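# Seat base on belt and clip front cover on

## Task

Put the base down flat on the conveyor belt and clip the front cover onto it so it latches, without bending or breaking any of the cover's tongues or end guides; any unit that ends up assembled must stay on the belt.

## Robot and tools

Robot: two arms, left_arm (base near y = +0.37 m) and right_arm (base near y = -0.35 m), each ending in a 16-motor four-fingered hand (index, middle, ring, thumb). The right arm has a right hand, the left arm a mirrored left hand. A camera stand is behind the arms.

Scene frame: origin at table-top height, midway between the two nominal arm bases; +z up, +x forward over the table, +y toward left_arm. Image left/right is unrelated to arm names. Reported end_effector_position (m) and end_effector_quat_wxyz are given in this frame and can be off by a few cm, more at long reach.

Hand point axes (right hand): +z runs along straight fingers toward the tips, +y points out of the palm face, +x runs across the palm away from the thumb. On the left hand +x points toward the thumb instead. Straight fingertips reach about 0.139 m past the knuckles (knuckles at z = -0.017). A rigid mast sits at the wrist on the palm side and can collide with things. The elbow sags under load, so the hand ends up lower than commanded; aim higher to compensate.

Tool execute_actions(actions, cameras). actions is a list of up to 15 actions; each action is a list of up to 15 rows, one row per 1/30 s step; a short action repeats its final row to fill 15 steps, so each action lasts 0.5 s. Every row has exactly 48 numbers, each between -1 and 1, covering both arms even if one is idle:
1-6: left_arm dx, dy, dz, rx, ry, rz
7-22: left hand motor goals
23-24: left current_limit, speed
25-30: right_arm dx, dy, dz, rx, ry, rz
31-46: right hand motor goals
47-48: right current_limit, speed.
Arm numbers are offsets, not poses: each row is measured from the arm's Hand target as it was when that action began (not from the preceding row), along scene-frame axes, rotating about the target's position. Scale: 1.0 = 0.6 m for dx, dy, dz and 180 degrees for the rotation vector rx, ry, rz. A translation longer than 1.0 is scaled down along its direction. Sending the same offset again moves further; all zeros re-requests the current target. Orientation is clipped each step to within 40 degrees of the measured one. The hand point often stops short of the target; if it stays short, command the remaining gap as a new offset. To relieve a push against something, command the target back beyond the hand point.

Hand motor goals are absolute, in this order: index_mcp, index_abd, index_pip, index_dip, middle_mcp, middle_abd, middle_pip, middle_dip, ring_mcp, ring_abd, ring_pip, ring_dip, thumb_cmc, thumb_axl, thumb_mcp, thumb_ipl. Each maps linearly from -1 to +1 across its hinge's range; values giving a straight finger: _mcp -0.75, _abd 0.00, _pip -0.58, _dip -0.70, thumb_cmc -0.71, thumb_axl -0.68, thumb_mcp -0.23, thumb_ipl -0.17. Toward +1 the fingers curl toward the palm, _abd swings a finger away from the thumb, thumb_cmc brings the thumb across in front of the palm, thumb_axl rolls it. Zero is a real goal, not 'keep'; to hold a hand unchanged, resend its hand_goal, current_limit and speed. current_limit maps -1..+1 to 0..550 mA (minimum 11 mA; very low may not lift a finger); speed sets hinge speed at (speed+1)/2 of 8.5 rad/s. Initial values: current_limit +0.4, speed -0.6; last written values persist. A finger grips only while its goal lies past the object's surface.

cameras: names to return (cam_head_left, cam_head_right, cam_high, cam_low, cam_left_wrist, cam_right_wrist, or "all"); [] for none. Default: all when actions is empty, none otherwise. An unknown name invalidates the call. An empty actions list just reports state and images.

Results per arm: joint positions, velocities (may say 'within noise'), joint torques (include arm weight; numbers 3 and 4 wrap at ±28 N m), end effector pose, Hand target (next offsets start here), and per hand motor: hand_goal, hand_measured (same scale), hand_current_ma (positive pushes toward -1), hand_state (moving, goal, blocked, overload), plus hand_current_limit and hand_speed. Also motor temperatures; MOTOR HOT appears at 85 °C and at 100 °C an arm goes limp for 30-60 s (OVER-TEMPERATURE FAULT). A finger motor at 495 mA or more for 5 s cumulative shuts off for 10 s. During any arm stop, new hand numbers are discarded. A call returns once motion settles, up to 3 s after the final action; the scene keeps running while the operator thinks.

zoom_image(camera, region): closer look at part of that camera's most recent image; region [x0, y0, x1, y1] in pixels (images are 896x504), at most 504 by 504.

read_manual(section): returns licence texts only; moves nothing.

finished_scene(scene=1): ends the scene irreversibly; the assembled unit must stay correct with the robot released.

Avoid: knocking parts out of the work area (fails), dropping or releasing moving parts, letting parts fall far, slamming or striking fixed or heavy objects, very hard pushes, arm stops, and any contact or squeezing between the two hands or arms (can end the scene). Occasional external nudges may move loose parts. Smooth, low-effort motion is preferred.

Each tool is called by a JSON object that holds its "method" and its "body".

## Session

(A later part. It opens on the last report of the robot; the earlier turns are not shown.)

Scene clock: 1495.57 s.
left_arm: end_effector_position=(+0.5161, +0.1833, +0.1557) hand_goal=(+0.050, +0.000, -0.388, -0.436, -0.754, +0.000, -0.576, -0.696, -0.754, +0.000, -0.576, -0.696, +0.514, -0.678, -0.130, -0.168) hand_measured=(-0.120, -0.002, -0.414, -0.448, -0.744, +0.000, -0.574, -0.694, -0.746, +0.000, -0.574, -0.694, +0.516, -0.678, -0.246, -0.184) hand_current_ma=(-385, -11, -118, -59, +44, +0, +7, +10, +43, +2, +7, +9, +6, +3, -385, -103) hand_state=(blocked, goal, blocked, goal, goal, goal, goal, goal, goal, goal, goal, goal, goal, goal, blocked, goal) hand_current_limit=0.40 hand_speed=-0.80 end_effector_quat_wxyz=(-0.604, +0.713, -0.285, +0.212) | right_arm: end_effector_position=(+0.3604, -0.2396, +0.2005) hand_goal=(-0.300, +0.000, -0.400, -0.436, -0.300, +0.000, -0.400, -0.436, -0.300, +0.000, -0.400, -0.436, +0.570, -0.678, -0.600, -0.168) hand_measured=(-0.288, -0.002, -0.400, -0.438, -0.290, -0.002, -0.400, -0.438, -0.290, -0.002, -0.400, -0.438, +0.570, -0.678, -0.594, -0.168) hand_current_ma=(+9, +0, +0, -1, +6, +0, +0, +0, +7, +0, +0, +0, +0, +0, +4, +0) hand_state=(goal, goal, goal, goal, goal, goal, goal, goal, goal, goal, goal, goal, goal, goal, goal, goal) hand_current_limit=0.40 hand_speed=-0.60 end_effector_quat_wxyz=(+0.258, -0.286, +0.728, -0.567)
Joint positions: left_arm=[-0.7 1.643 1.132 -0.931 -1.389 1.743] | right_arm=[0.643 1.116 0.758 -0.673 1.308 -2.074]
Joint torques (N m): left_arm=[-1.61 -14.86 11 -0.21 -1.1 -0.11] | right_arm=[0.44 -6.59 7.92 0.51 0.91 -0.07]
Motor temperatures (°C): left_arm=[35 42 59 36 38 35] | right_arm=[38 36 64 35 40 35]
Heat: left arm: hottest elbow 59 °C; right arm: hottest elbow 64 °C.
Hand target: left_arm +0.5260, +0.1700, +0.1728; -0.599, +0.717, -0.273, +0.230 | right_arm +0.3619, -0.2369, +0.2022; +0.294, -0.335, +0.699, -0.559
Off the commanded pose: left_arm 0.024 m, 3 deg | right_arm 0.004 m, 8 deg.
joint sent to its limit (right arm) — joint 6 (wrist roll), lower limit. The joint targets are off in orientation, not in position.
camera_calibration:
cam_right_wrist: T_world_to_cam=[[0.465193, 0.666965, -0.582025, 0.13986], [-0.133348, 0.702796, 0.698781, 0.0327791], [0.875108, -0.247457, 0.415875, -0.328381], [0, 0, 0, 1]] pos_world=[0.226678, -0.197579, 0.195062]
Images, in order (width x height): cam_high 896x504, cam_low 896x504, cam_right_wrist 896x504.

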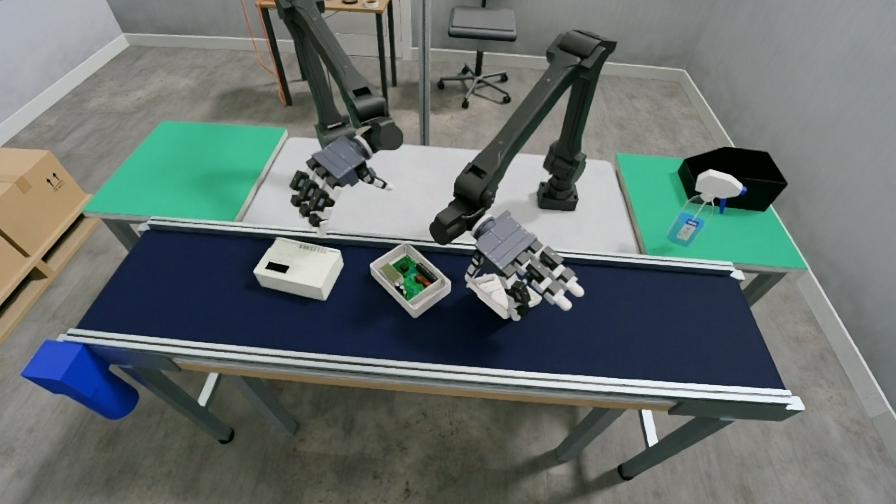

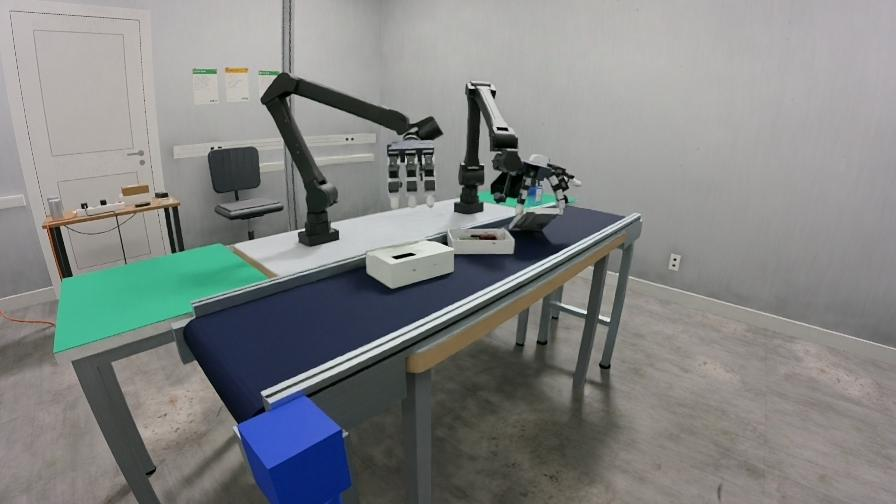

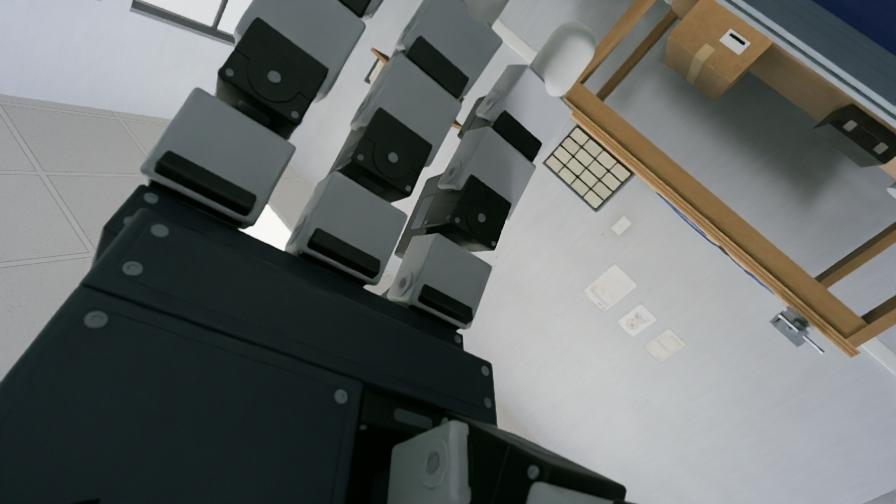

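{"method": "execute_actions", "body": {"actions": [[[0,0,0.05,0,0,0,0.05,0,-0.387,-0.435,-0.754,0,-0.576,-0.696,-0.754,0,-0.576,-0.696,0.514,-0.678,-0.13,-0.168,0.4,-0.8,0,0,0,0,0,0,-0.3,0,-0.4,-0.435,-0.3,0,-0.4,-0.435,-0.3,0,-0.4,-0.435,0.571,-0.678,-0.6,-0.168,0.4,-0.6]],[[0,0,0.05,0,0,0,0.05,0,-0.387,-0.435,-0.754,0,-0.576,-0.696,-0.754,0,-0.576,-0.696,0.514,-0.678,-0.13,-0.168,0.4,-0.8,0,0,0,0,0,0,-0.3,0,-0.4,-0.435,-0.3,0,-0.4,-0.435,-0.3,0,-0.4,-0.435,0.571,-0.678,-0.6,-0.168,0.4,-0.6]],[[0,0,0.05,0,0,0,0.05,0,-0.387,-0.435,-0.754,0,-0.576,-0.696,-0.754,0,-0.576,-0.696,0.514,-0.678,-0.13,-0.168,0.4,-0.8,0,0,0,0,0,0,-0.3,0,-0.4,-0.435,-0.3,0,-0.4,-0.435,-0.3,0,-0.4,-0.435,0.571,-0.678,-0.6,-0.168,0.4,-0.6]]], "cameras": ["cam_high","cam_low"]}}

{"method": "zoom_image", "body": {"camera": "cam_low", "region": [480, 140, 590, 250]}}

{"method": "zoom_image", "body": {"camera": "cam_high", "region": [440, 200, 600, 350]}}

Scene clock: 1509.00 s.
left_arm: end_effector_position=(+0.5184, +0.1818, +0.2456) hand_goal=(+0.050, +0.000, -0.388, -0.436, -0.754, +0.000, -0.576, -0.696, -0.754, +0.000, -0.576, -0.696, +0.514, -0.678, -0.130, -0.168) hand_measured=(+0.052, -0.004, -0.390, -0.438, -0.744, +0.000, -0.574, -0.694, -0.744, +0.000, -0.574, -0.694, +0.516, -0.678, -0.132, -0.170) hand_current_ma=(+9, -12, -8, -12, +46, +0, +7, +10, +45, +2, +7, +9, +6, +3, -10, -13) hand_state=(goal, goal, goal, goal, goal, goal, goal, goal, goal, goal, goal, goal, goal, goal, goal, goal) hand_current_limit=0.40 hand_speed=-0.80 end_effector_quat_wxyz=(-0.605, +0.712, -0.286, +0.212) | right_arm: end_effector_position=(+0.3604, -0.2396, +0.2005) hand_goal=(-0.300, +0.000, -0.400, -0.436, -0.300, +0.000, -0.400, -0.436, -0.300, +0.000, -0.400, -0.436, +0.570, -0.678, -0.600, -0.168) hand_measured=(-0.288, -0.002, -0.400, -0.438, -0.290, -0.002, -0.400, -0.438, -0.290, -0.002, -0.400, -0.438, +0.570, -0.678, -0.594, -0.168) hand_current_ma=(+9, +0, +0, -1, +6, +0, +0, +0, +7, +0, +0, +0, +0, +0, +4, +0) hand_state=(goal, goal, goal, goal, goal, goal, goal, goal, goal, goal, goal, goal, goal, goal, goal, goal) hand_current_limit=0.40 hand_speed=-0.60 end_effector_quat_wxyz=(+0.258, -0.286, +0.728, -0.567)
Joint positions: left_arm=[-0.7 1.559 1.283 -1.164 -1.391 1.75] | right_arm=[0.643 1.116 0.758 -0.673 1.308 -2.074]
Joint torques (N m): left_arm=[-1.44 -14.39 11.88 -0.18 -1.02 -0.16] | right_arm=[0.32 -6.36 8.08 0.64 0.88 -0.04]
Motor temperatures (°C): left_arm=[35 42 62 36 39 35] | right_arm=[38 36 64 35 40 35]
Heat: left arm: hottest elbow 62 °C; right arm: hottest elbow 64 °C.
Hand target: left_arm +0.5260, +0.1700, +0.2630; -0.599, +0.717, -0.273, +0.230 | right_arm +0.3619, -0.2369, +0.2022; +0.294, -0.335, +0.699, -0.559
Off the commanded pose: left_arm 0.022 m, 3 deg | right_arm 0.004 m, 8 deg.
joint sent to its limit (right arm) — joint 6 (wrist roll), lower limit. The joint targets are off in orientation, not in position.
Images, in order (width x height): cam_high 896x504, cam_low 896x504.

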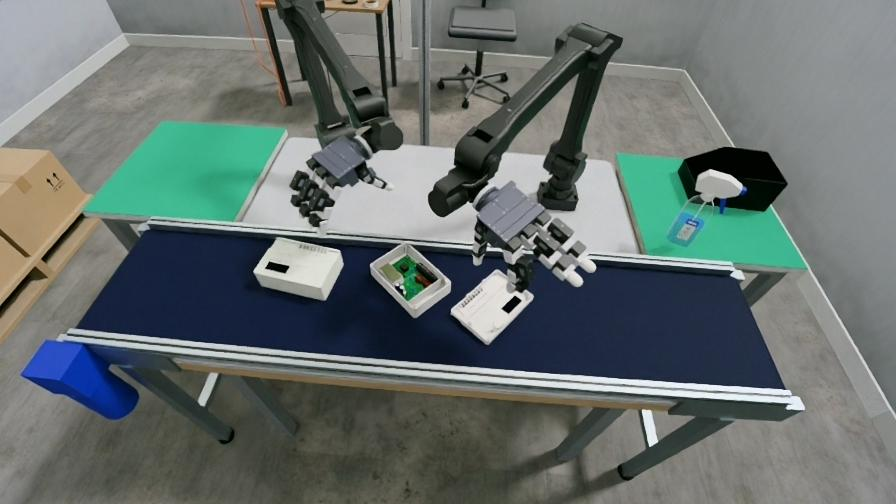

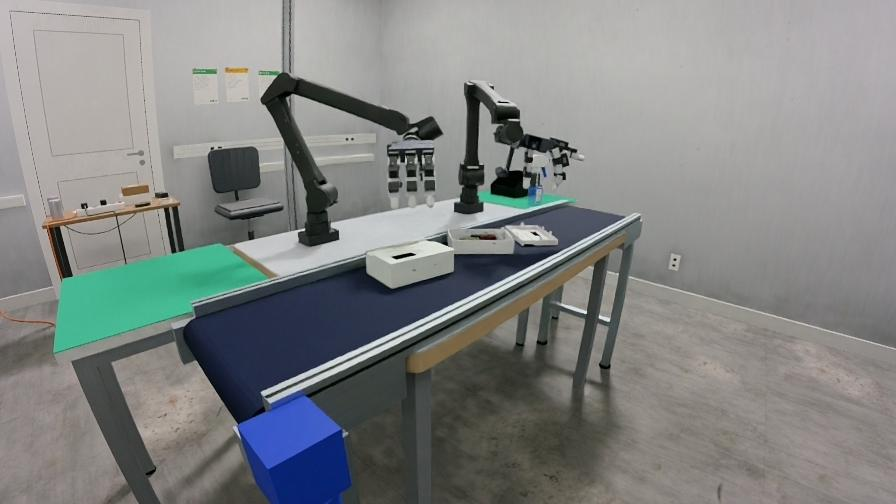

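Scaled by 4.582 from the camera's 896x504 image, which has a finer 1280x720 frame.

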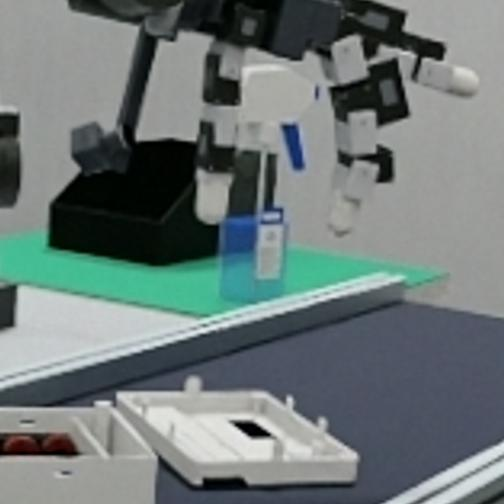

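Scaled by 3.150 from the camera's 896x504 image, which has a finer 1280x720 frame.

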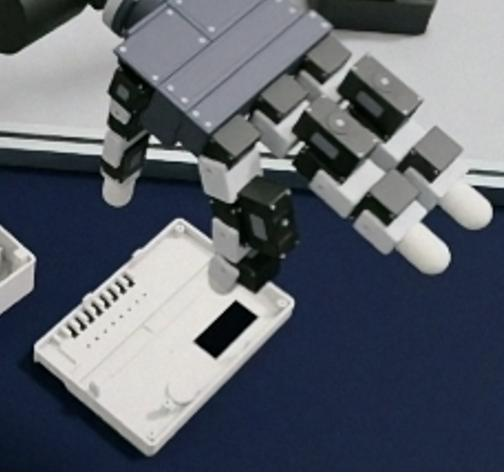

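{"method": "execute_actions", "body": {"actions": [[[0,0,0,0,0,0,-0.384,0,-0.241,-0.29,-0.754,0,-0.576,-0.696,-0.754,0,-0.576,-0.696,0.514,-0.678,-0.607,0.178,0.4,-0.6,0,0,0,0,0,0,-0.3,0,-0.4,-0.435,-0.3,0,-0.4,-0.435,-0.3,0,-0.4,-0.435,0.571,-0.678,-0.6,-0.168,0.4,-0.6]],[[0.025,-0.048,-0.06,0,0,0.0139,-0.384,0,-0.241,-0.29,-0.754,0,-0.576,-0.696,-0.754,0,-0.576,-0.696,0.514,-0.678,-0.607,0.178,0.4,-0.6,0,0,0,0,0,0,-0.3,0,-0.4,-0.435,-0.3,0,-0.4,-0.435,-0.3,0,-0.4,-0.435,0.571,-0.678,-0.6,-0.168,0.4,-0.6]],[[0,0,-0.1,0,0,0,-0.384,0,-0.241,-0.29,-0.754,0,-0.576,-0.696,-0.754,0,-0.576,-0.696,0.514,-0.678,-0.607,0.178,0.4,-0.6,0,0,0,0,0,0,-0.3,0,-0.4,-0.435,-0.3,0,-0.4,-0.435,-0.3,0,-0.4,-0.435,0.571,-0.678,-0.6,-0.168,0.4,-0.6]],[[0,0,-0.1,0,0,0,-0.384,0,-0.241,-0.29,-0.754,0,-0.576,-0.696,-0.754,0,-0.576,-0.696,0.514,-0.678,-0.607,0.178,0.4,-0.6,0,0,0,0,0,0,-0.3,0,-0.4,-0.435,-0.3,0,-0.4,-0.435,-0.3,0,-0.4,-0.435,0.571,-0.678,-0.6,-0.168,0.4,-0.6]]], "cameras": ["cam_high","cam_low"]}}

{"method": "zoom_image", "body": {"camera": "cam_high", "region": [430, 220, 590, 370]}}

{"method": "zoom_image", "body": {"camera": "cam_low", "region": [480, 150, 590, 260]}}

Scene clock: 1578.50 s.
left_arm: end_effector_position=(+0.5399, +0.1472, +0.1066) hand_goal=(-0.384, +0.000, -0.242, -0.290, -0.754, +0.000, -0.576, -0.696, -0.754, +0.000, -0.576, -0.696, +0.514, -0.678, -0.608, +0.178) hand_measured=(-0.372, -0.002, -0.242, -0.292, -0.744, +0.000, -0.574, -0.694, -0.746, +0.000, -0.574, -0.694, +0.516, -0.678, -0.602, +0.176) hand_current_ma=(+54, -7, -4, -11, +46, +0, +7, +10, +42, +2, +7, +9, +9, +3, +29, -12) hand_state=(goal, goal, goal, goal, goal, goal, goal, goal, goal, goal, goal, goal, goal, goal, goal, goal) hand_current_limit=0.40 hand_speed=-0.60 end_effector_quat_wxyz=(-0.607, +0.721, -0.260, +0.210) | right_arm: end_effector_position=(+0.3604, -0.2396, +0.2005) hand_goal=(-0.300, +0.000, -0.400, -0.436, -0.300, +0.000, -0.400, -0.436, -0.300, +0.000, -0.400, -0.436, +0.570, -0.678, -0.600, -0.168) hand_measured=(-0.288, -0.002, -0.400, -0.438, -0.290, -0.002, -0.400, -0.438, -0.290, -0.002, -0.400, -0.438, +0.570, -0.678, -0.594, -0.168) hand_current_ma=(+9, +0, +0, -1, +6, +0, +0, +0, +7, +0, +0, +0, +0, +0, +4, +0) hand_state=(goal, goal, goal, goal, goal, goal, goal, goal, goal, goal, goal, goal, goal, goal, goal, goal) hand_current_limit=0.40 hand_speed=-0.60 end_effector_quat_wxyz=(+0.258, -0.286, +0.728, -0.567)
Joint positions: left_arm=[-0.728 1.878 1.307 -1.241 -1.389 1.339] | right_arm=[0.643 1.116 0.758 -0.673 1.308 -2.074]
Joint torques (N m): left_arm=[-1.49 -17.38 7.47 0.03 -0.98 -0.09] | right_arm=[0.38 -6.65 8.02 0.58 0.94 -0.06]
Motor temperatures (°C): left_arm=[35 41 70 36 40 35] | right_arm=[38 36 65 35 40 35]
Heat: left arm: hottest elbow 70 °C; right arm: hottest elbow 65 °C.
Hand target: left_arm +0.5410, +0.1412, +0.1071; -0.604, +0.722, -0.257, +0.217 | right_arm +0.3619, -0.2369, +0.2022; +0.294, -0.335, +0.699, -0.559
Off the commanded pose: left_arm 0.006 m, 1 deg | right_arm 0.004 m, 8 deg.
joint sent to its limit (right arm) — joint 6 (wrist roll), lower limit. The joint targets are off in orientation, not in position.
Images, in order (width x height): cam_high 896x504, cam_low 896x504.

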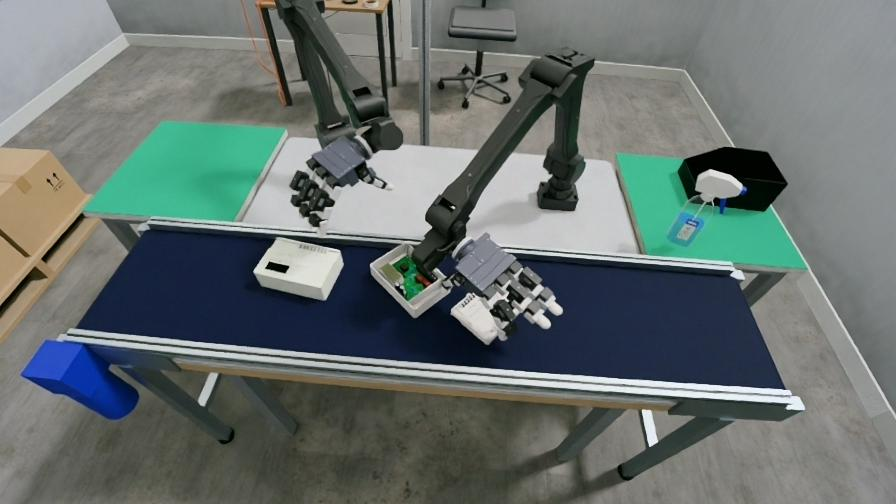

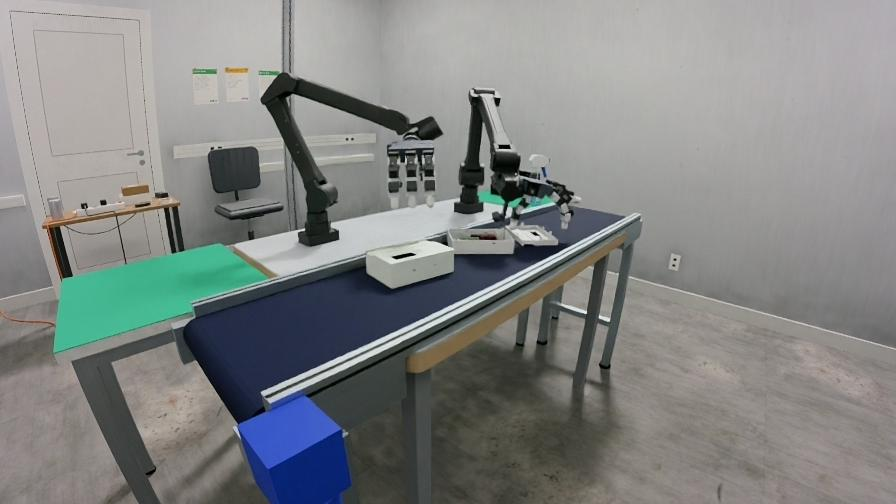

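Scaled by 3.150 from the camera's 896x504 image, which has a finer 1280x720 frame.

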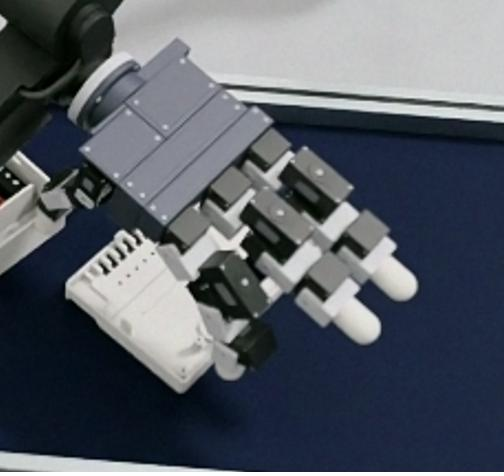

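Scaled by 4.582 from the camera's 896x504 image, which has a finer 1280x720 frame.

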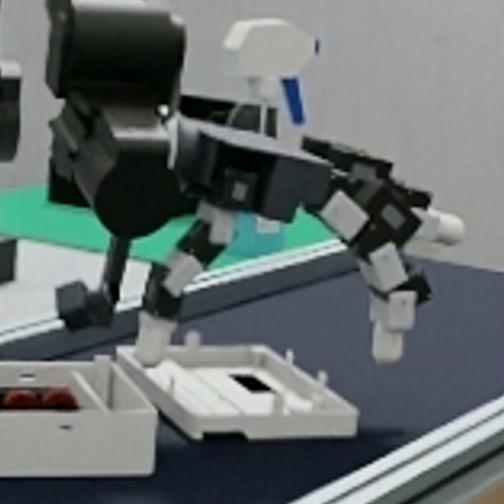

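{"method": "execute_actions", "body": {"actions": [[[0,0,-0.05,0,0,0,-0.384,0,-0.241,-0.29,-0.754,0,-0.576,-0.696,-0.754,0,-0.576,-0.696,0.514,-0.678,-0.607,0.178,0.4,-0.6,0,0,0,0,0,0,-0.3,0,-0.4,-0.435,-0.3,0,-0.4,-0.435,-0.3,0,-0.4,-0.435,0.571,-0.678,-0.6,-0.168,0.4,-0.6]],[[0,0,-0.042,0,0,0,-0.384,0,-0.241,-0.29,-0.754,0,-0.576,-0.696,-0.754,0,-0.576,-0.696,0.514,-0.678,-0.607,0.178,0.4,-0.6,0,0,0,0,0,0,-0.3,0,-0.4,-0.435,-0.3,0,-0.4,-0.435,-0.3,0,-0.4,-0.435,0.571,-0.678,-0.6,-0.168,0.4,-0.6]]], "cameras": ["cam_high","cam_low"]}}

{"method": "zoom_image", "body": {"camera": "cam_high", "region": [430, 220, 590, 370]}}

{"method": "zoom_image", "body": {"camera": "cam_low", "region": [480, 150, 590, 260]}}

Scene clock: 1595.47 s.
left_arm: end_effector_position=(+0.5429, +0.1448, +0.0609) hand_goal=(-0.384, +0.000, -0.242, -0.290, -0.754, +0.000, -0.576, -0.696, -0.754, +0.000, -0.576, -0.696, +0.514, -0.678, -0.608, +0.178) hand_measured=(-0.372, -0.002, -0.242, -0.292, -0.744, +0.000, -0.574, -0.694, -0.746, +0.000, -0.574, -0.694, +0.516, -0.678, -0.602, +0.176) hand_current_ma=(+54, -6, -4, -11, +46, +0, +7, +10, +42, +2, +7, +9, +10, +3, +29, -12) hand_state=(goal, goal, goal, goal, goal, goal, goal, goal, goal, goal, goal, goal, goal, goal, goal, goal) hand_current_limit=0.40 hand_speed=-0.60 end_effector_quat_wxyz=(-0.604, +0.724, -0.253, +0.218) | right_arm: end_effector_position=(+0.3604, -0.2396, +0.2005) hand_goal=(-0.300, +0.000, -0.400, -0.436, -0.300, +0.000, -0.400, -0.436, -0.300, +0.000, -0.400, -0.436, +0.570, -0.678, -0.600, -0.168) hand_measured=(-0.288, -0.002, -0.400, -0.438, -0.290, -0.002, -0.400, -0.438, -0.290, -0.002, -0.400, -0.438, +0.570, -0.678, -0.594, -0.168) hand_current_ma=(+9, +0, +0, -1, +6, +0, +0, +0, +7, +0, +0, +0, +0, +0, +4, +0) hand_state=(goal, goal, goal, goal, goal, goal, goal, goal, goal, goal, goal, goal, goal, goal, goal, goal) hand_current_limit=0.40 hand_speed=-0.60 end_effector_quat_wxyz=(+0.258, -0.286, +0.728, -0.567)
Joint positions: left_arm=[-0.728 1.948 1.271 -1.116 -1.391 1.335] | right_arm=[0.643 1.116 0.758 -0.673 1.308 -2.074]
Joint torques (N m): left_arm=[-1.44 -16.56 6.63 -0.01 -0.93 -0.05] | right_arm=[0.67 -6.3 8.01 0.58 0.91 -0.07]
Motor temperatures (°C): left_arm=[35 41 65 36 41 35] | right_arm=[38 36 65 35 40 35]
Heat: left arm: hottest elbow 65 °C; right arm: hottest elbow 65 °C.
Hand target: left_arm +0.5410, +0.1413, +0.0518; -0.604, +0.722, -0.257, +0.217 | right_arm +0.3619, -0.2369, +0.2022; +0.294, -0.335, +0.699, -0.559
Off the commanded pose: left_arm 0.010 m, 1 deg | right_arm 0.004 m, 8 deg.
joint sent to its limit (right arm) — joint 6 (wrist roll), lower limit. The joint targets are off in orientation, not in position.
Images, in order (width x height): cam_high 896x504, cam_low 896x504.

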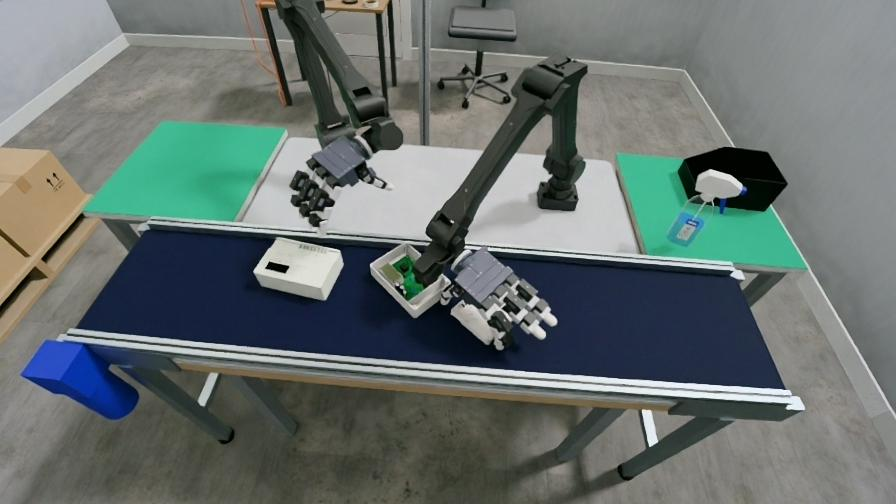

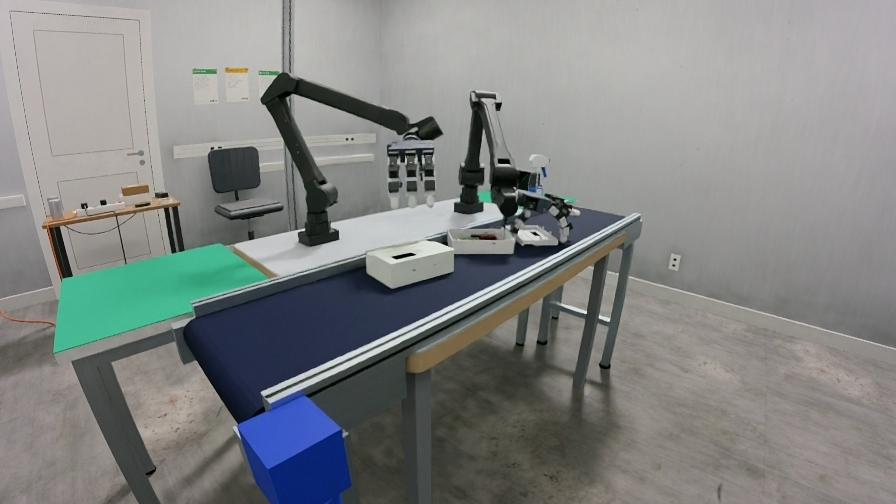

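Scaled by 3.150 from the camera's 896x504 image, which has a finer 1280x720 frame.

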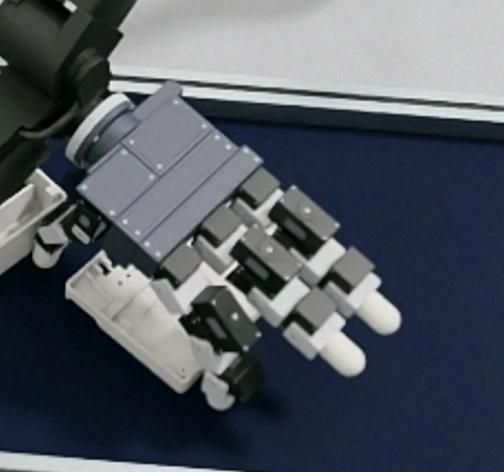

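Scaled by 4.582 from the camera's 896x504 image, which has a finer 1280x720 frame.

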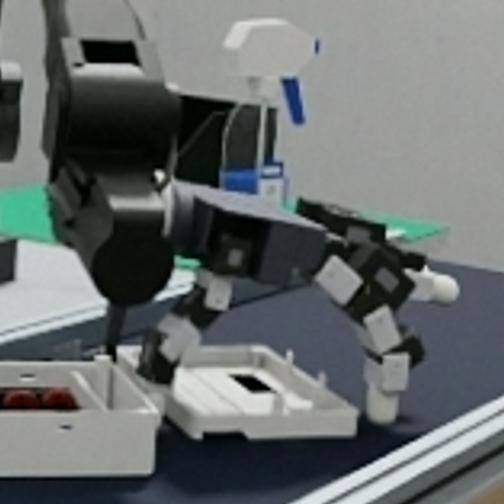

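{"method": "execute_actions", "body": {"actions": [[[0,0,0,0,0,0,-0.28,0,-0.226,-0.29,-0.754,0,-0.576,-0.696,-0.754,0,-0.576,-0.696,0.514,-0.678,-0.49,0.178,0.5,-0.8,0,0,0,0,0,0,-0.3,0,-0.4,-0.435,-0.3,0,-0.4,-0.435,-0.3,0,-0.4,-0.435,0.571,-0.678,-0.6,-0.168,0.4,-0.6]],[[0,0,0,0,0,0,-0.1,0,-0.2,-0.27,-0.754,0,-0.576,-0.696,-0.754,0,-0.576,-0.696,0.514,-0.678,-0.36,0.19,0.5,-0.85,0,0,0,0,0,0,-0.3,0,-0.4,-0.435,-0.3,0,-0.4,-0.435,-0.3,0,-0.4,-0.435,0.571,-0.678,-0.6,-0.168,0.4,-0.6]]], "cameras": ["cam_high","cam_low"]}}

{"method": "zoom_image", "body": {"camera": "cam_high", "region": [430, 220, 590, 370]}}

{"method": "zoom_image", "body": {"camera": "cam_low", "region": [480, 170, 590, 260]}}

Scene clock: 1616.10 s.
left_arm: end_effector_position=(+0.5439, +0.1448, +0.0632) hand_goal=(-0.100, +0.000, -0.200, -0.270, -0.754, +0.000, -0.576, -0.696, -0.754, +0.000, -0.576, -0.696, +0.514, -0.678, -0.360, +0.190) hand_measured=(-0.260, +0.000, -0.234, -0.288, -0.744, +0.000, -0.574, -0.694, -0.746, +0.000, -0.574, -0.694, +0.516, -0.678, -0.504, +0.168) hand_current_ma=(-413, +3, -156, -85, +46, +0, +7, +10, +42, +2, +7, +9, +11, +3, -412, -137) hand_state=(blocked, goal, blocked, goal, goal, goal, goal, goal, goal, goal, goal, goal, goal, goal, blocked, blocked) hand_current_limit=0.50 hand_speed=-0.85 end_effector_quat_wxyz=(-0.606, +0.721, -0.251, +0.221) | right_arm: end_effector_position=(+0.3604, -0.2396, +0.2005) hand_goal=(-0.300, +0.000, -0.400, -0.436, -0.300, +0.000, -0.400, -0.436, -0.300, +0.000, -0.400, -0.436, +0.570, -0.678, -0.600, -0.168) hand_measured=(-0.288, -0.002, -0.400, -0.438, -0.290, -0.002, -0.400, -0.438, -0.290, -0.002, -0.400, -0.438, +0.570, -0.678, -0.594, -0.168) hand_current_ma=(+9, +0, +0, -1, +6, +0, +0, +0, +7, +0, +0, +0, +0, +0, +4, +0) hand_state=(goal, goal, goal, goal, goal, goal, goal, goal, goal, goal, goal, goal, goal, goal, goal, goal) hand_current_limit=0.40 hand_speed=-0.60 end_effector_quat_wxyz=(+0.258, -0.286, +0.728, -0.567)
Joint positions: left_arm=[-0.728 1.946 1.271 -1.116 -1.399 1.333] | right_arm=[0.643 1.116 0.758 -0.673 1.308 -2.074]
Joint torques (N m): left_arm=[-1.32 -16.32 6.65 0.06 -0.64 -0.04] | right_arm=[0.73 -6.24 8.03 0.39 0.9 -0.07]
Motor temperatures (°C): left_arm=[35 41 63 36 41 35] | right_arm=[38 36 65 35 40 35]
Heat: left arm: hottest elbow 63 °C; right arm: hottest elbow 65 °C.
Hand target: left_arm +0.5409, +0.1411, +0.0517; -0.604, +0.722, -0.257, +0.217 | right_arm +0.3619, -0.2369, +0.2022; +0.294, -0.335, +0.699, -0.559
Off the commanded pose: left_arm 0.012 m, 1 deg | right_arm 0.004 m, 8 deg.
joint sent to its limit (right arm) — joint 6 (wrist roll), lower limit. The joint targets are off in orientation, not in position.
Images, in order (width x height): cam_high 896x504, cam_low 896x504.

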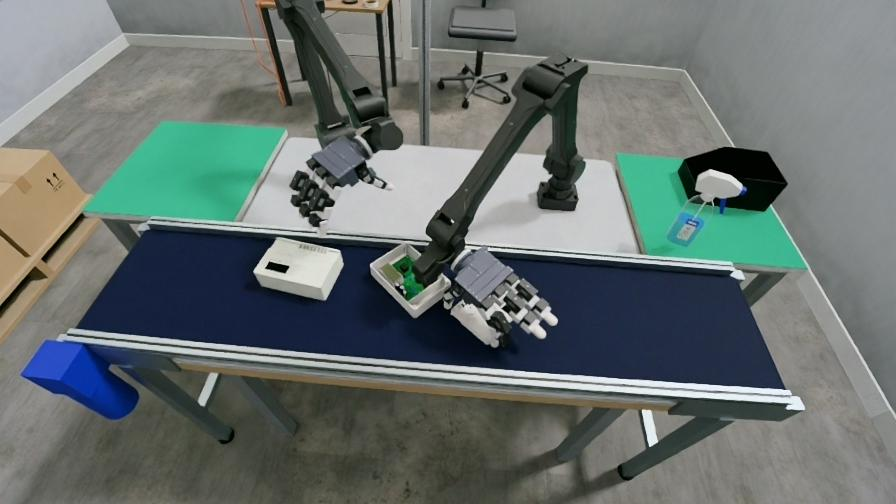

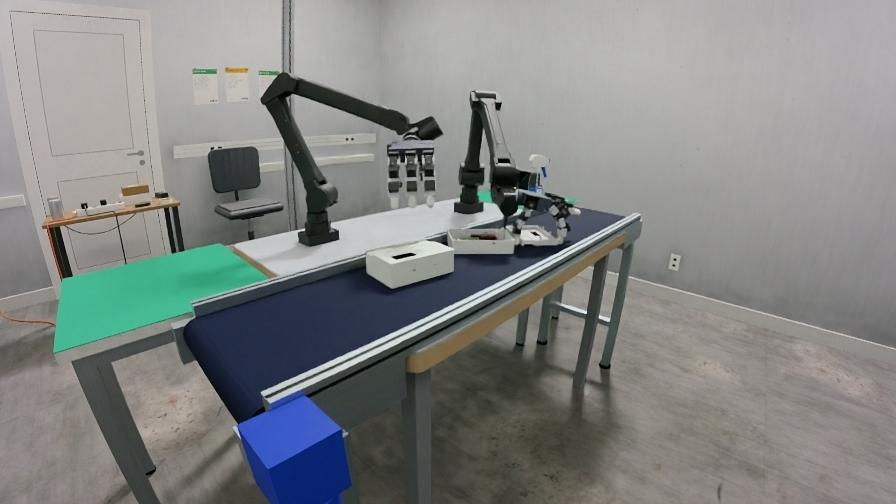

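Scaled by 3.150 from the camera's 896x504 image, which has a finer 1280x720 frame.

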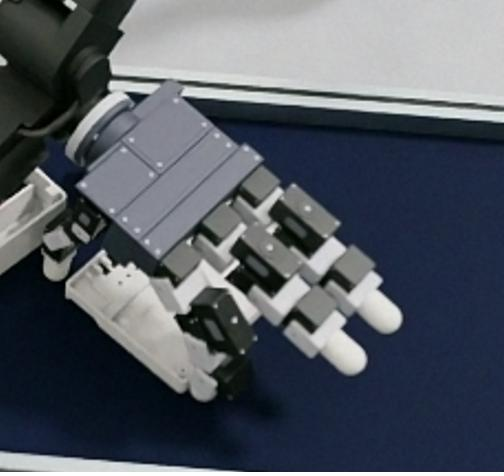

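Scaled by 4.582 from the camera's 896x504 image, which has a finer 1280x720 frame.

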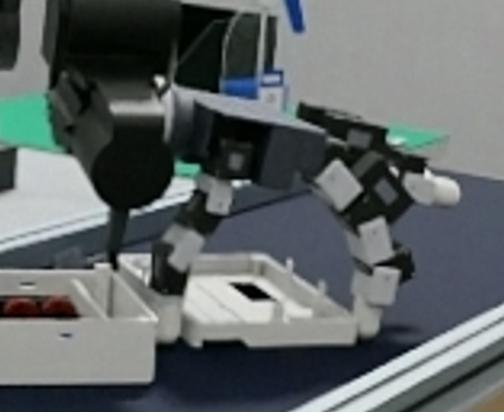

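{"method": "execute_actions", "body": {"actions": [[[-0.001,0.001,0.03,0,0,0,-0.1,0,-0.2,-0.27,-0.754,0,-0.576,-0.696,-0.754,0,-0.576,-0.696,0.514,-0.678,-0.36,0.19,0.5,-0.85,0,0,0,0,0,0,-0.3,0,-0.4,-0.435,-0.3,0,-0.4,-0.435,-0.3,0,-0.4,-0.435,0.571,-0.678,-0.6,-0.168,0.4,-0.6]],[[-0.001,0.001,0.03,0,0,0,-0.1,0,-0.2,-0.27,-0.754,0,-0.576,-0.696,-0.754,0,-0.576,-0.696,0.514,-0.678,-0.36,0.19,0.5,-0.85,0,0,0,0,0,0,-0.3,0,-0.4,-0.435,-0.3,0,-0.4,-0.435,-0.3,0,-0.4,-0.435,0.571,-0.678,-0.6,-0.168,0.4,-0.6]],[[-0.002,0.002,0.03,0,0,0,-0.1,0,-0.2,-0.27,-0.754,0,-0.576,-0.696,-0.754,0,-0.576,-0.696,0.514,-0.678,-0.36,0.19,0.5,-0.85,0,0,0,0,0,0,-0.3,0,-0.4,-0.435,-0.3,0,-0.4,-0.435,-0.3,0,-0.4,-0.435,0.571,-0.678,-0.6,-0.168,0.4,-0.6]],[[-0.003,0.003,0.03,0,0,0,-0.1,0,-0.2,-0.27,-0.754,0,-0.576,-0.696,-0.754,0,-0.576,-0.696,0.514,-0.678,-0.36,0.19,0.5,-0.85,0,0,0,0,0,0,-0.3,0,-0.4,-0.435,-0.3,0,-0.4,-0.435,-0.3,0,-0.4,-0.435,0.571,-0.678,-0.6,-0.168,0.4,-0.6]],[[-0.004,0.004,0.03,0,0,0,-0.1,0,-0.2,-0.27,-0.754,0,-0.576,-0.696,-0.754,0,-0.576,-0.696,0.514,-0.678,-0.36,0.19,0.5,-0.85,0,0,0,0,0,0,-0.3,0,-0.4,-0.435,-0.3,0,-0.4,-0.435,-0.3,0,-0.4,-0.435,0.571,-0.678,-0.6,-0.168,0.4,-0.6]]], "cameras": ["cam_high","cam_low"]}}

{"method": "zoom_image", "body": {"camera": "cam_low", "region": [480, 150, 590, 260]}}

Scene clock: 1638.90 s.
left_arm: end_effector_position=(+0.5256, +0.1595, +0.1248) hand_goal=(-0.100, +0.000, -0.200, -0.270, -0.754, +0.000, -0.576, -0.696, -0.754, +0.000, -0.576, -0.696, +0.514, -0.678, -0.360, +0.190) hand_measured=(-0.238, -0.004, -0.234, -0.290, -0.744, +0.000, -0.574, -0.694, -0.746, +0.000, -0.574, -0.694, +0.516, -0.678, -0.470, +0.170) hand_current_ma=(-413, -14, -160, -89, +46, +0, +7, +10, +43, +2, +7, +9, +10, +3, -412, -124) hand_state=(blocked, goal, blocked, goal, goal, goal, goal, goal, goal, goal, goal, goal, goal, goal, blocked, goal) hand_current_limit=0.50 hand_speed=-0.85 end_effector_quat_wxyz=(-0.609, +0.719, -0.264, +0.204) | right_arm: end_effector_position=(+0.3604, -0.2396, +0.2005) hand_goal=(-0.300, +0.000, -0.400, -0.436, -0.300, +0.000, -0.400, -0.436, -0.300, +0.000, -0.400, -0.436, +0.570, -0.678, -0.600, -0.168) hand_measured=(-0.288, -0.002, -0.400, -0.438, -0.290, -0.002, -0.400, -0.438, -0.290, -0.002, -0.400, -0.438, +0.570, -0.678, -0.594, -0.168) hand_current_ma=(+9, +0, +0, -1, +6, +0, +0, +0, +7, +0, +0, +0, +0, +0, +4, +0) hand_state=(goal, goal, goal, goal, goal, goal, goal, goal, goal, goal, goal, goal, goal, goal, goal, goal) hand_current_limit=0.40 hand_speed=-0.60 end_effector_quat_wxyz=(+0.258, -0.286, +0.728, -0.567)
Joint positions: left_arm=[-0.728 1.818 1.271 -1.284 -1.389 1.336] | right_arm=[0.643 1.116 0.758 -0.673 1.308 -2.074]
Joint torques (N m): left_arm=[-1.26 -17.44 10.32 -0.73 -0.98 0.05] | right_arm=[0.67 -6.48 8.02 0.55 0.87 -0.07]
Motor temperatures (°C): left_arm=[35 45 61 36 40 35] | right_arm=[38 36 65 35 40 35]
Heat: left arm: hottest elbow 61 °C; right arm: hottest elbow 65 °C.
Hand target: left_arm +0.5343, +0.1477, +0.1416; -0.604, +0.722, -0.257, +0.217 | right_arm +0.3619, -0.2369, +0.2022; +0.294, -0.335, +0.699, -0.559
Off the commanded pose: left_arm 0.022 m, 2 deg | right_arm 0.004 m, 8 deg.
joint sent to its limit (right arm) — joint 6 (wrist roll), lower limit. The joint targets are off in orientation, not in position.
Images, in order (width x height): cam_high 896x504, cam_low 896x504.

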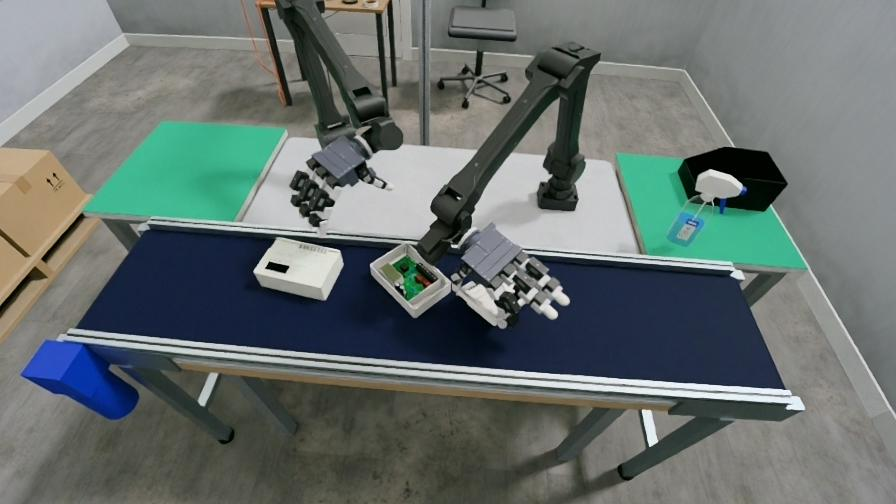

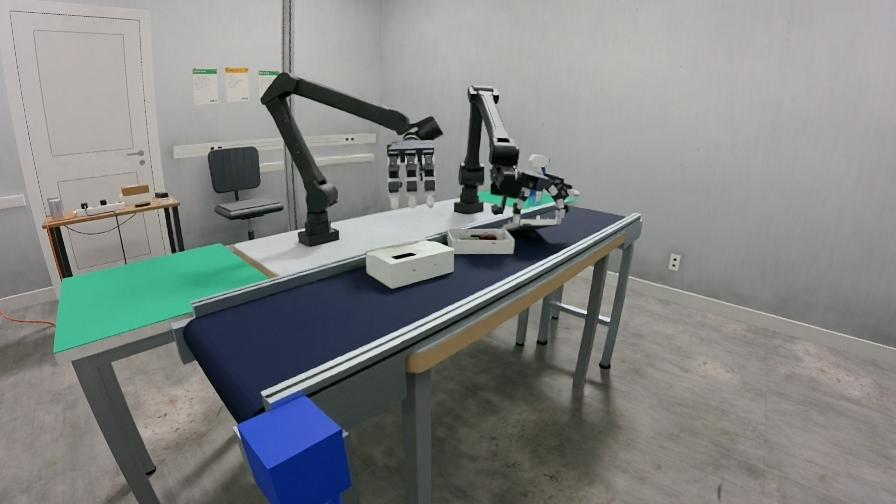

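Scaled by 4.582 from the camera's 896x504 image, which has a finer 1280x720 frame.

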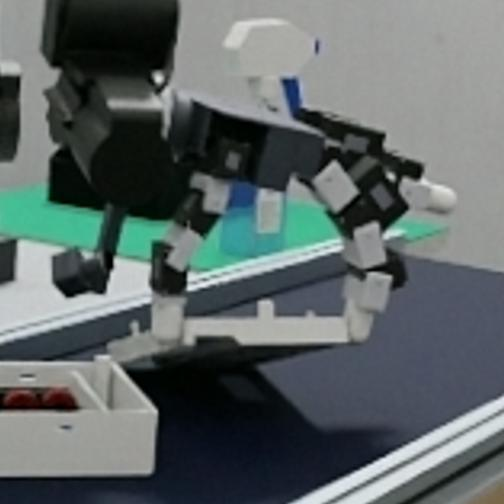

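{"method": "execute_actions", "body": {"actions": [[[-0.005,0.004,0.025,0,0,0,-0.05,0,-0.18,-0.25,-0.754,0,-0.576,-0.696,-0.754,0,-0.576,-0.696,0.514,-0.678,-0.32,0.21,0.65,-0.85,0,0,0,0,0,0,-0.3,0,-0.4,-0.435,-0.3,0,-0.4,-0.435,-0.3,0,-0.4,-0.435,0.571,-0.678,-0.6,-0.168,0.4,-0.6]],[[-0.006,0.005,0.025,0,0,0,-0.05,0,-0.18,-0.25,-0.754,0,-0.576,-0.696,-0.754,0,-0.576,-0.696,0.514,-0.678,-0.32,0.21,0.65,-0.85,0,0,0,0,0,0,-0.3,0,-0.4,-0.435,-0.3,0,-0.4,-0.435,-0.3,0,-0.4,-0.435,0.571,-0.678,-0.6,-0.168,0.4,-0.6]]], "cameras": ["cam_high","cam_low"]}}

{"method": "zoom_image", "body": {"camera": "cam_low", "region": [480, 150, 590, 260]}}

{"method": "zoom_image", "body": {"camera": "cam_high", "region": [430, 220, 590, 350]}}

Scene clock: 1647.50 s.
left_arm: end_effector_position=(+0.5189, +0.1655, +0.1530) hand_goal=(-0.050, +0.000, -0.180, -0.250, -0.754, +0.000, -0.576, -0.696, -0.754, +0.000, -0.576, -0.696, +0.514, -0.678, -0.320, +0.210) hand_measured=(-0.238, -0.004, -0.234, -0.290, -0.744, +0.000, -0.574, -0.694, -0.746, +0.000, -0.574, -0.694, +0.516, -0.678, -0.470, +0.170) hand_current_ma=(-454, -14, -257, -186, +46, +0, +7, +10, +43, +2, +7, +9, +6, +3, -454, -254) hand_state=(blocked, goal, blocked, blocked, goal, goal, goal, goal, goal, goal, goal, goal, goal, goal, blocked, blocked) hand_current_limit=0.65 hand_speed=-0.85 end_effector_quat_wxyz=(-0.610, +0.718, -0.266, +0.202) | right_arm: end_effector_position=(+0.3604, -0.2396, +0.2005) hand_goal=(-0.300, +0.000, -0.400, -0.436, -0.300, +0.000, -0.400, -0.436, -0.300, +0.000, -0.400, -0.436, +0.570, -0.678, -0.600, -0.168) hand_measured=(-0.288, -0.002, -0.400, -0.438, -0.290, -0.002, -0.400, -0.438, -0.290, -0.002, -0.400, -0.438, +0.570, -0.678, -0.594, -0.168) hand_current_ma=(+9, +0, +0, -1, +6, +0, +0, +0, +7, +0, +0, +0, +0, +0, +4, +0) hand_state=(goal, goal, goal, goal, goal, goal, goal, goal, goal, goal, goal, goal, goal, goal, goal, goal) hand_current_limit=0.40 hand_speed=-0.60 end_effector_quat_wxyz=(+0.258, -0.286, +0.728, -0.567)
Joint positions: left_arm=[-0.728 1.764 1.278 -1.351 -1.389 1.336] | right_arm=[0.643 1.116 0.758 -0.673 1.308 -2.074]
Joint torques (N m): left_arm=[-1.38 -17.03 10.78 -0.8 -0.97 0.02] | right_arm=[0.26 -5.95 7.91 0.59 0.91 -0.03]
Motor temperatures (°C): left_arm=[35 44 63 36 40 35] | right_arm=[38 36 65 35 40 35]
Heat: left arm: hottest elbow 63 °C; right arm: hottest elbow 65 °C.
Hand target: left_arm +0.5277, +0.1531, +0.1718; -0.604, +0.722, -0.258, +0.217 | right_arm +0.3619, -0.2369, +0.2022; +0.294, -0.335, +0.699, -0.559
Off the commanded pose: left_arm 0.024 m, 2 deg | right_arm 0.004 m, 8 deg.
joint sent to its limit (right arm) — joint 6 (wrist roll), lower limit. The joint targets are off in orientation, not in position.
Images, in order (width x height): cam_high 896x504, cam_low 896x504.

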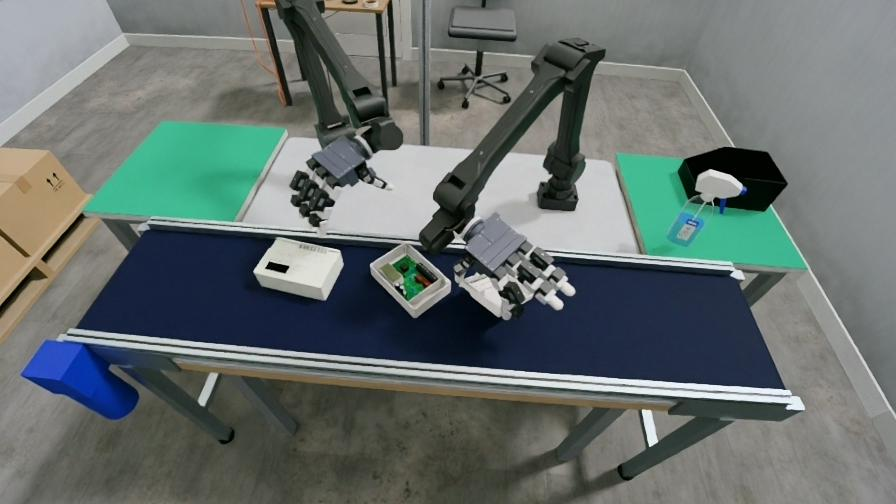

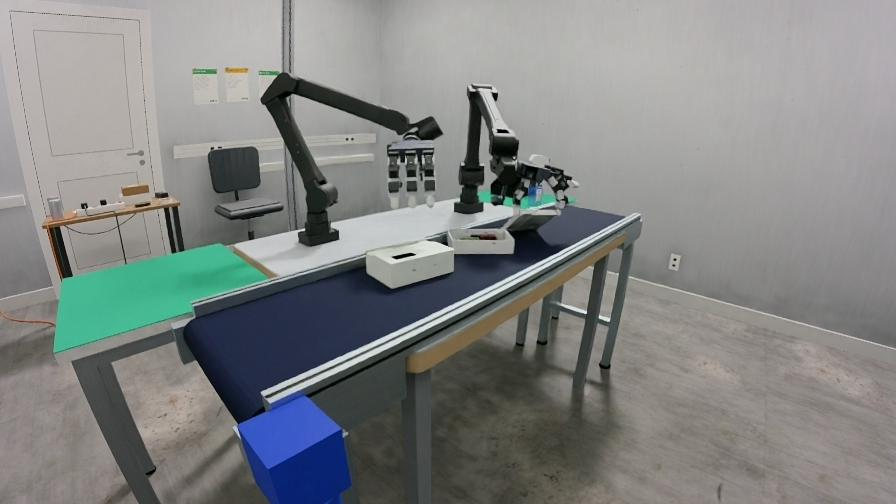

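Scaled by 4.582 from the camera's 896x504 image, which has a finer 1280x720 frame.

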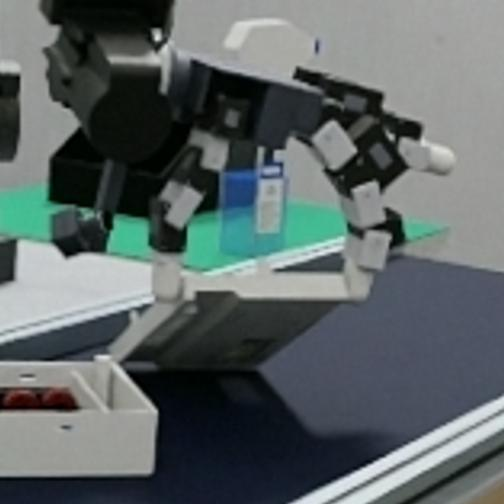

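Scaled by 3.150 from the camera's 896x504 image, which has a finer 1280x720 frame.

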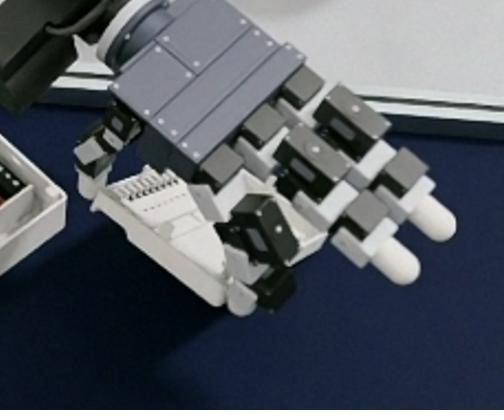

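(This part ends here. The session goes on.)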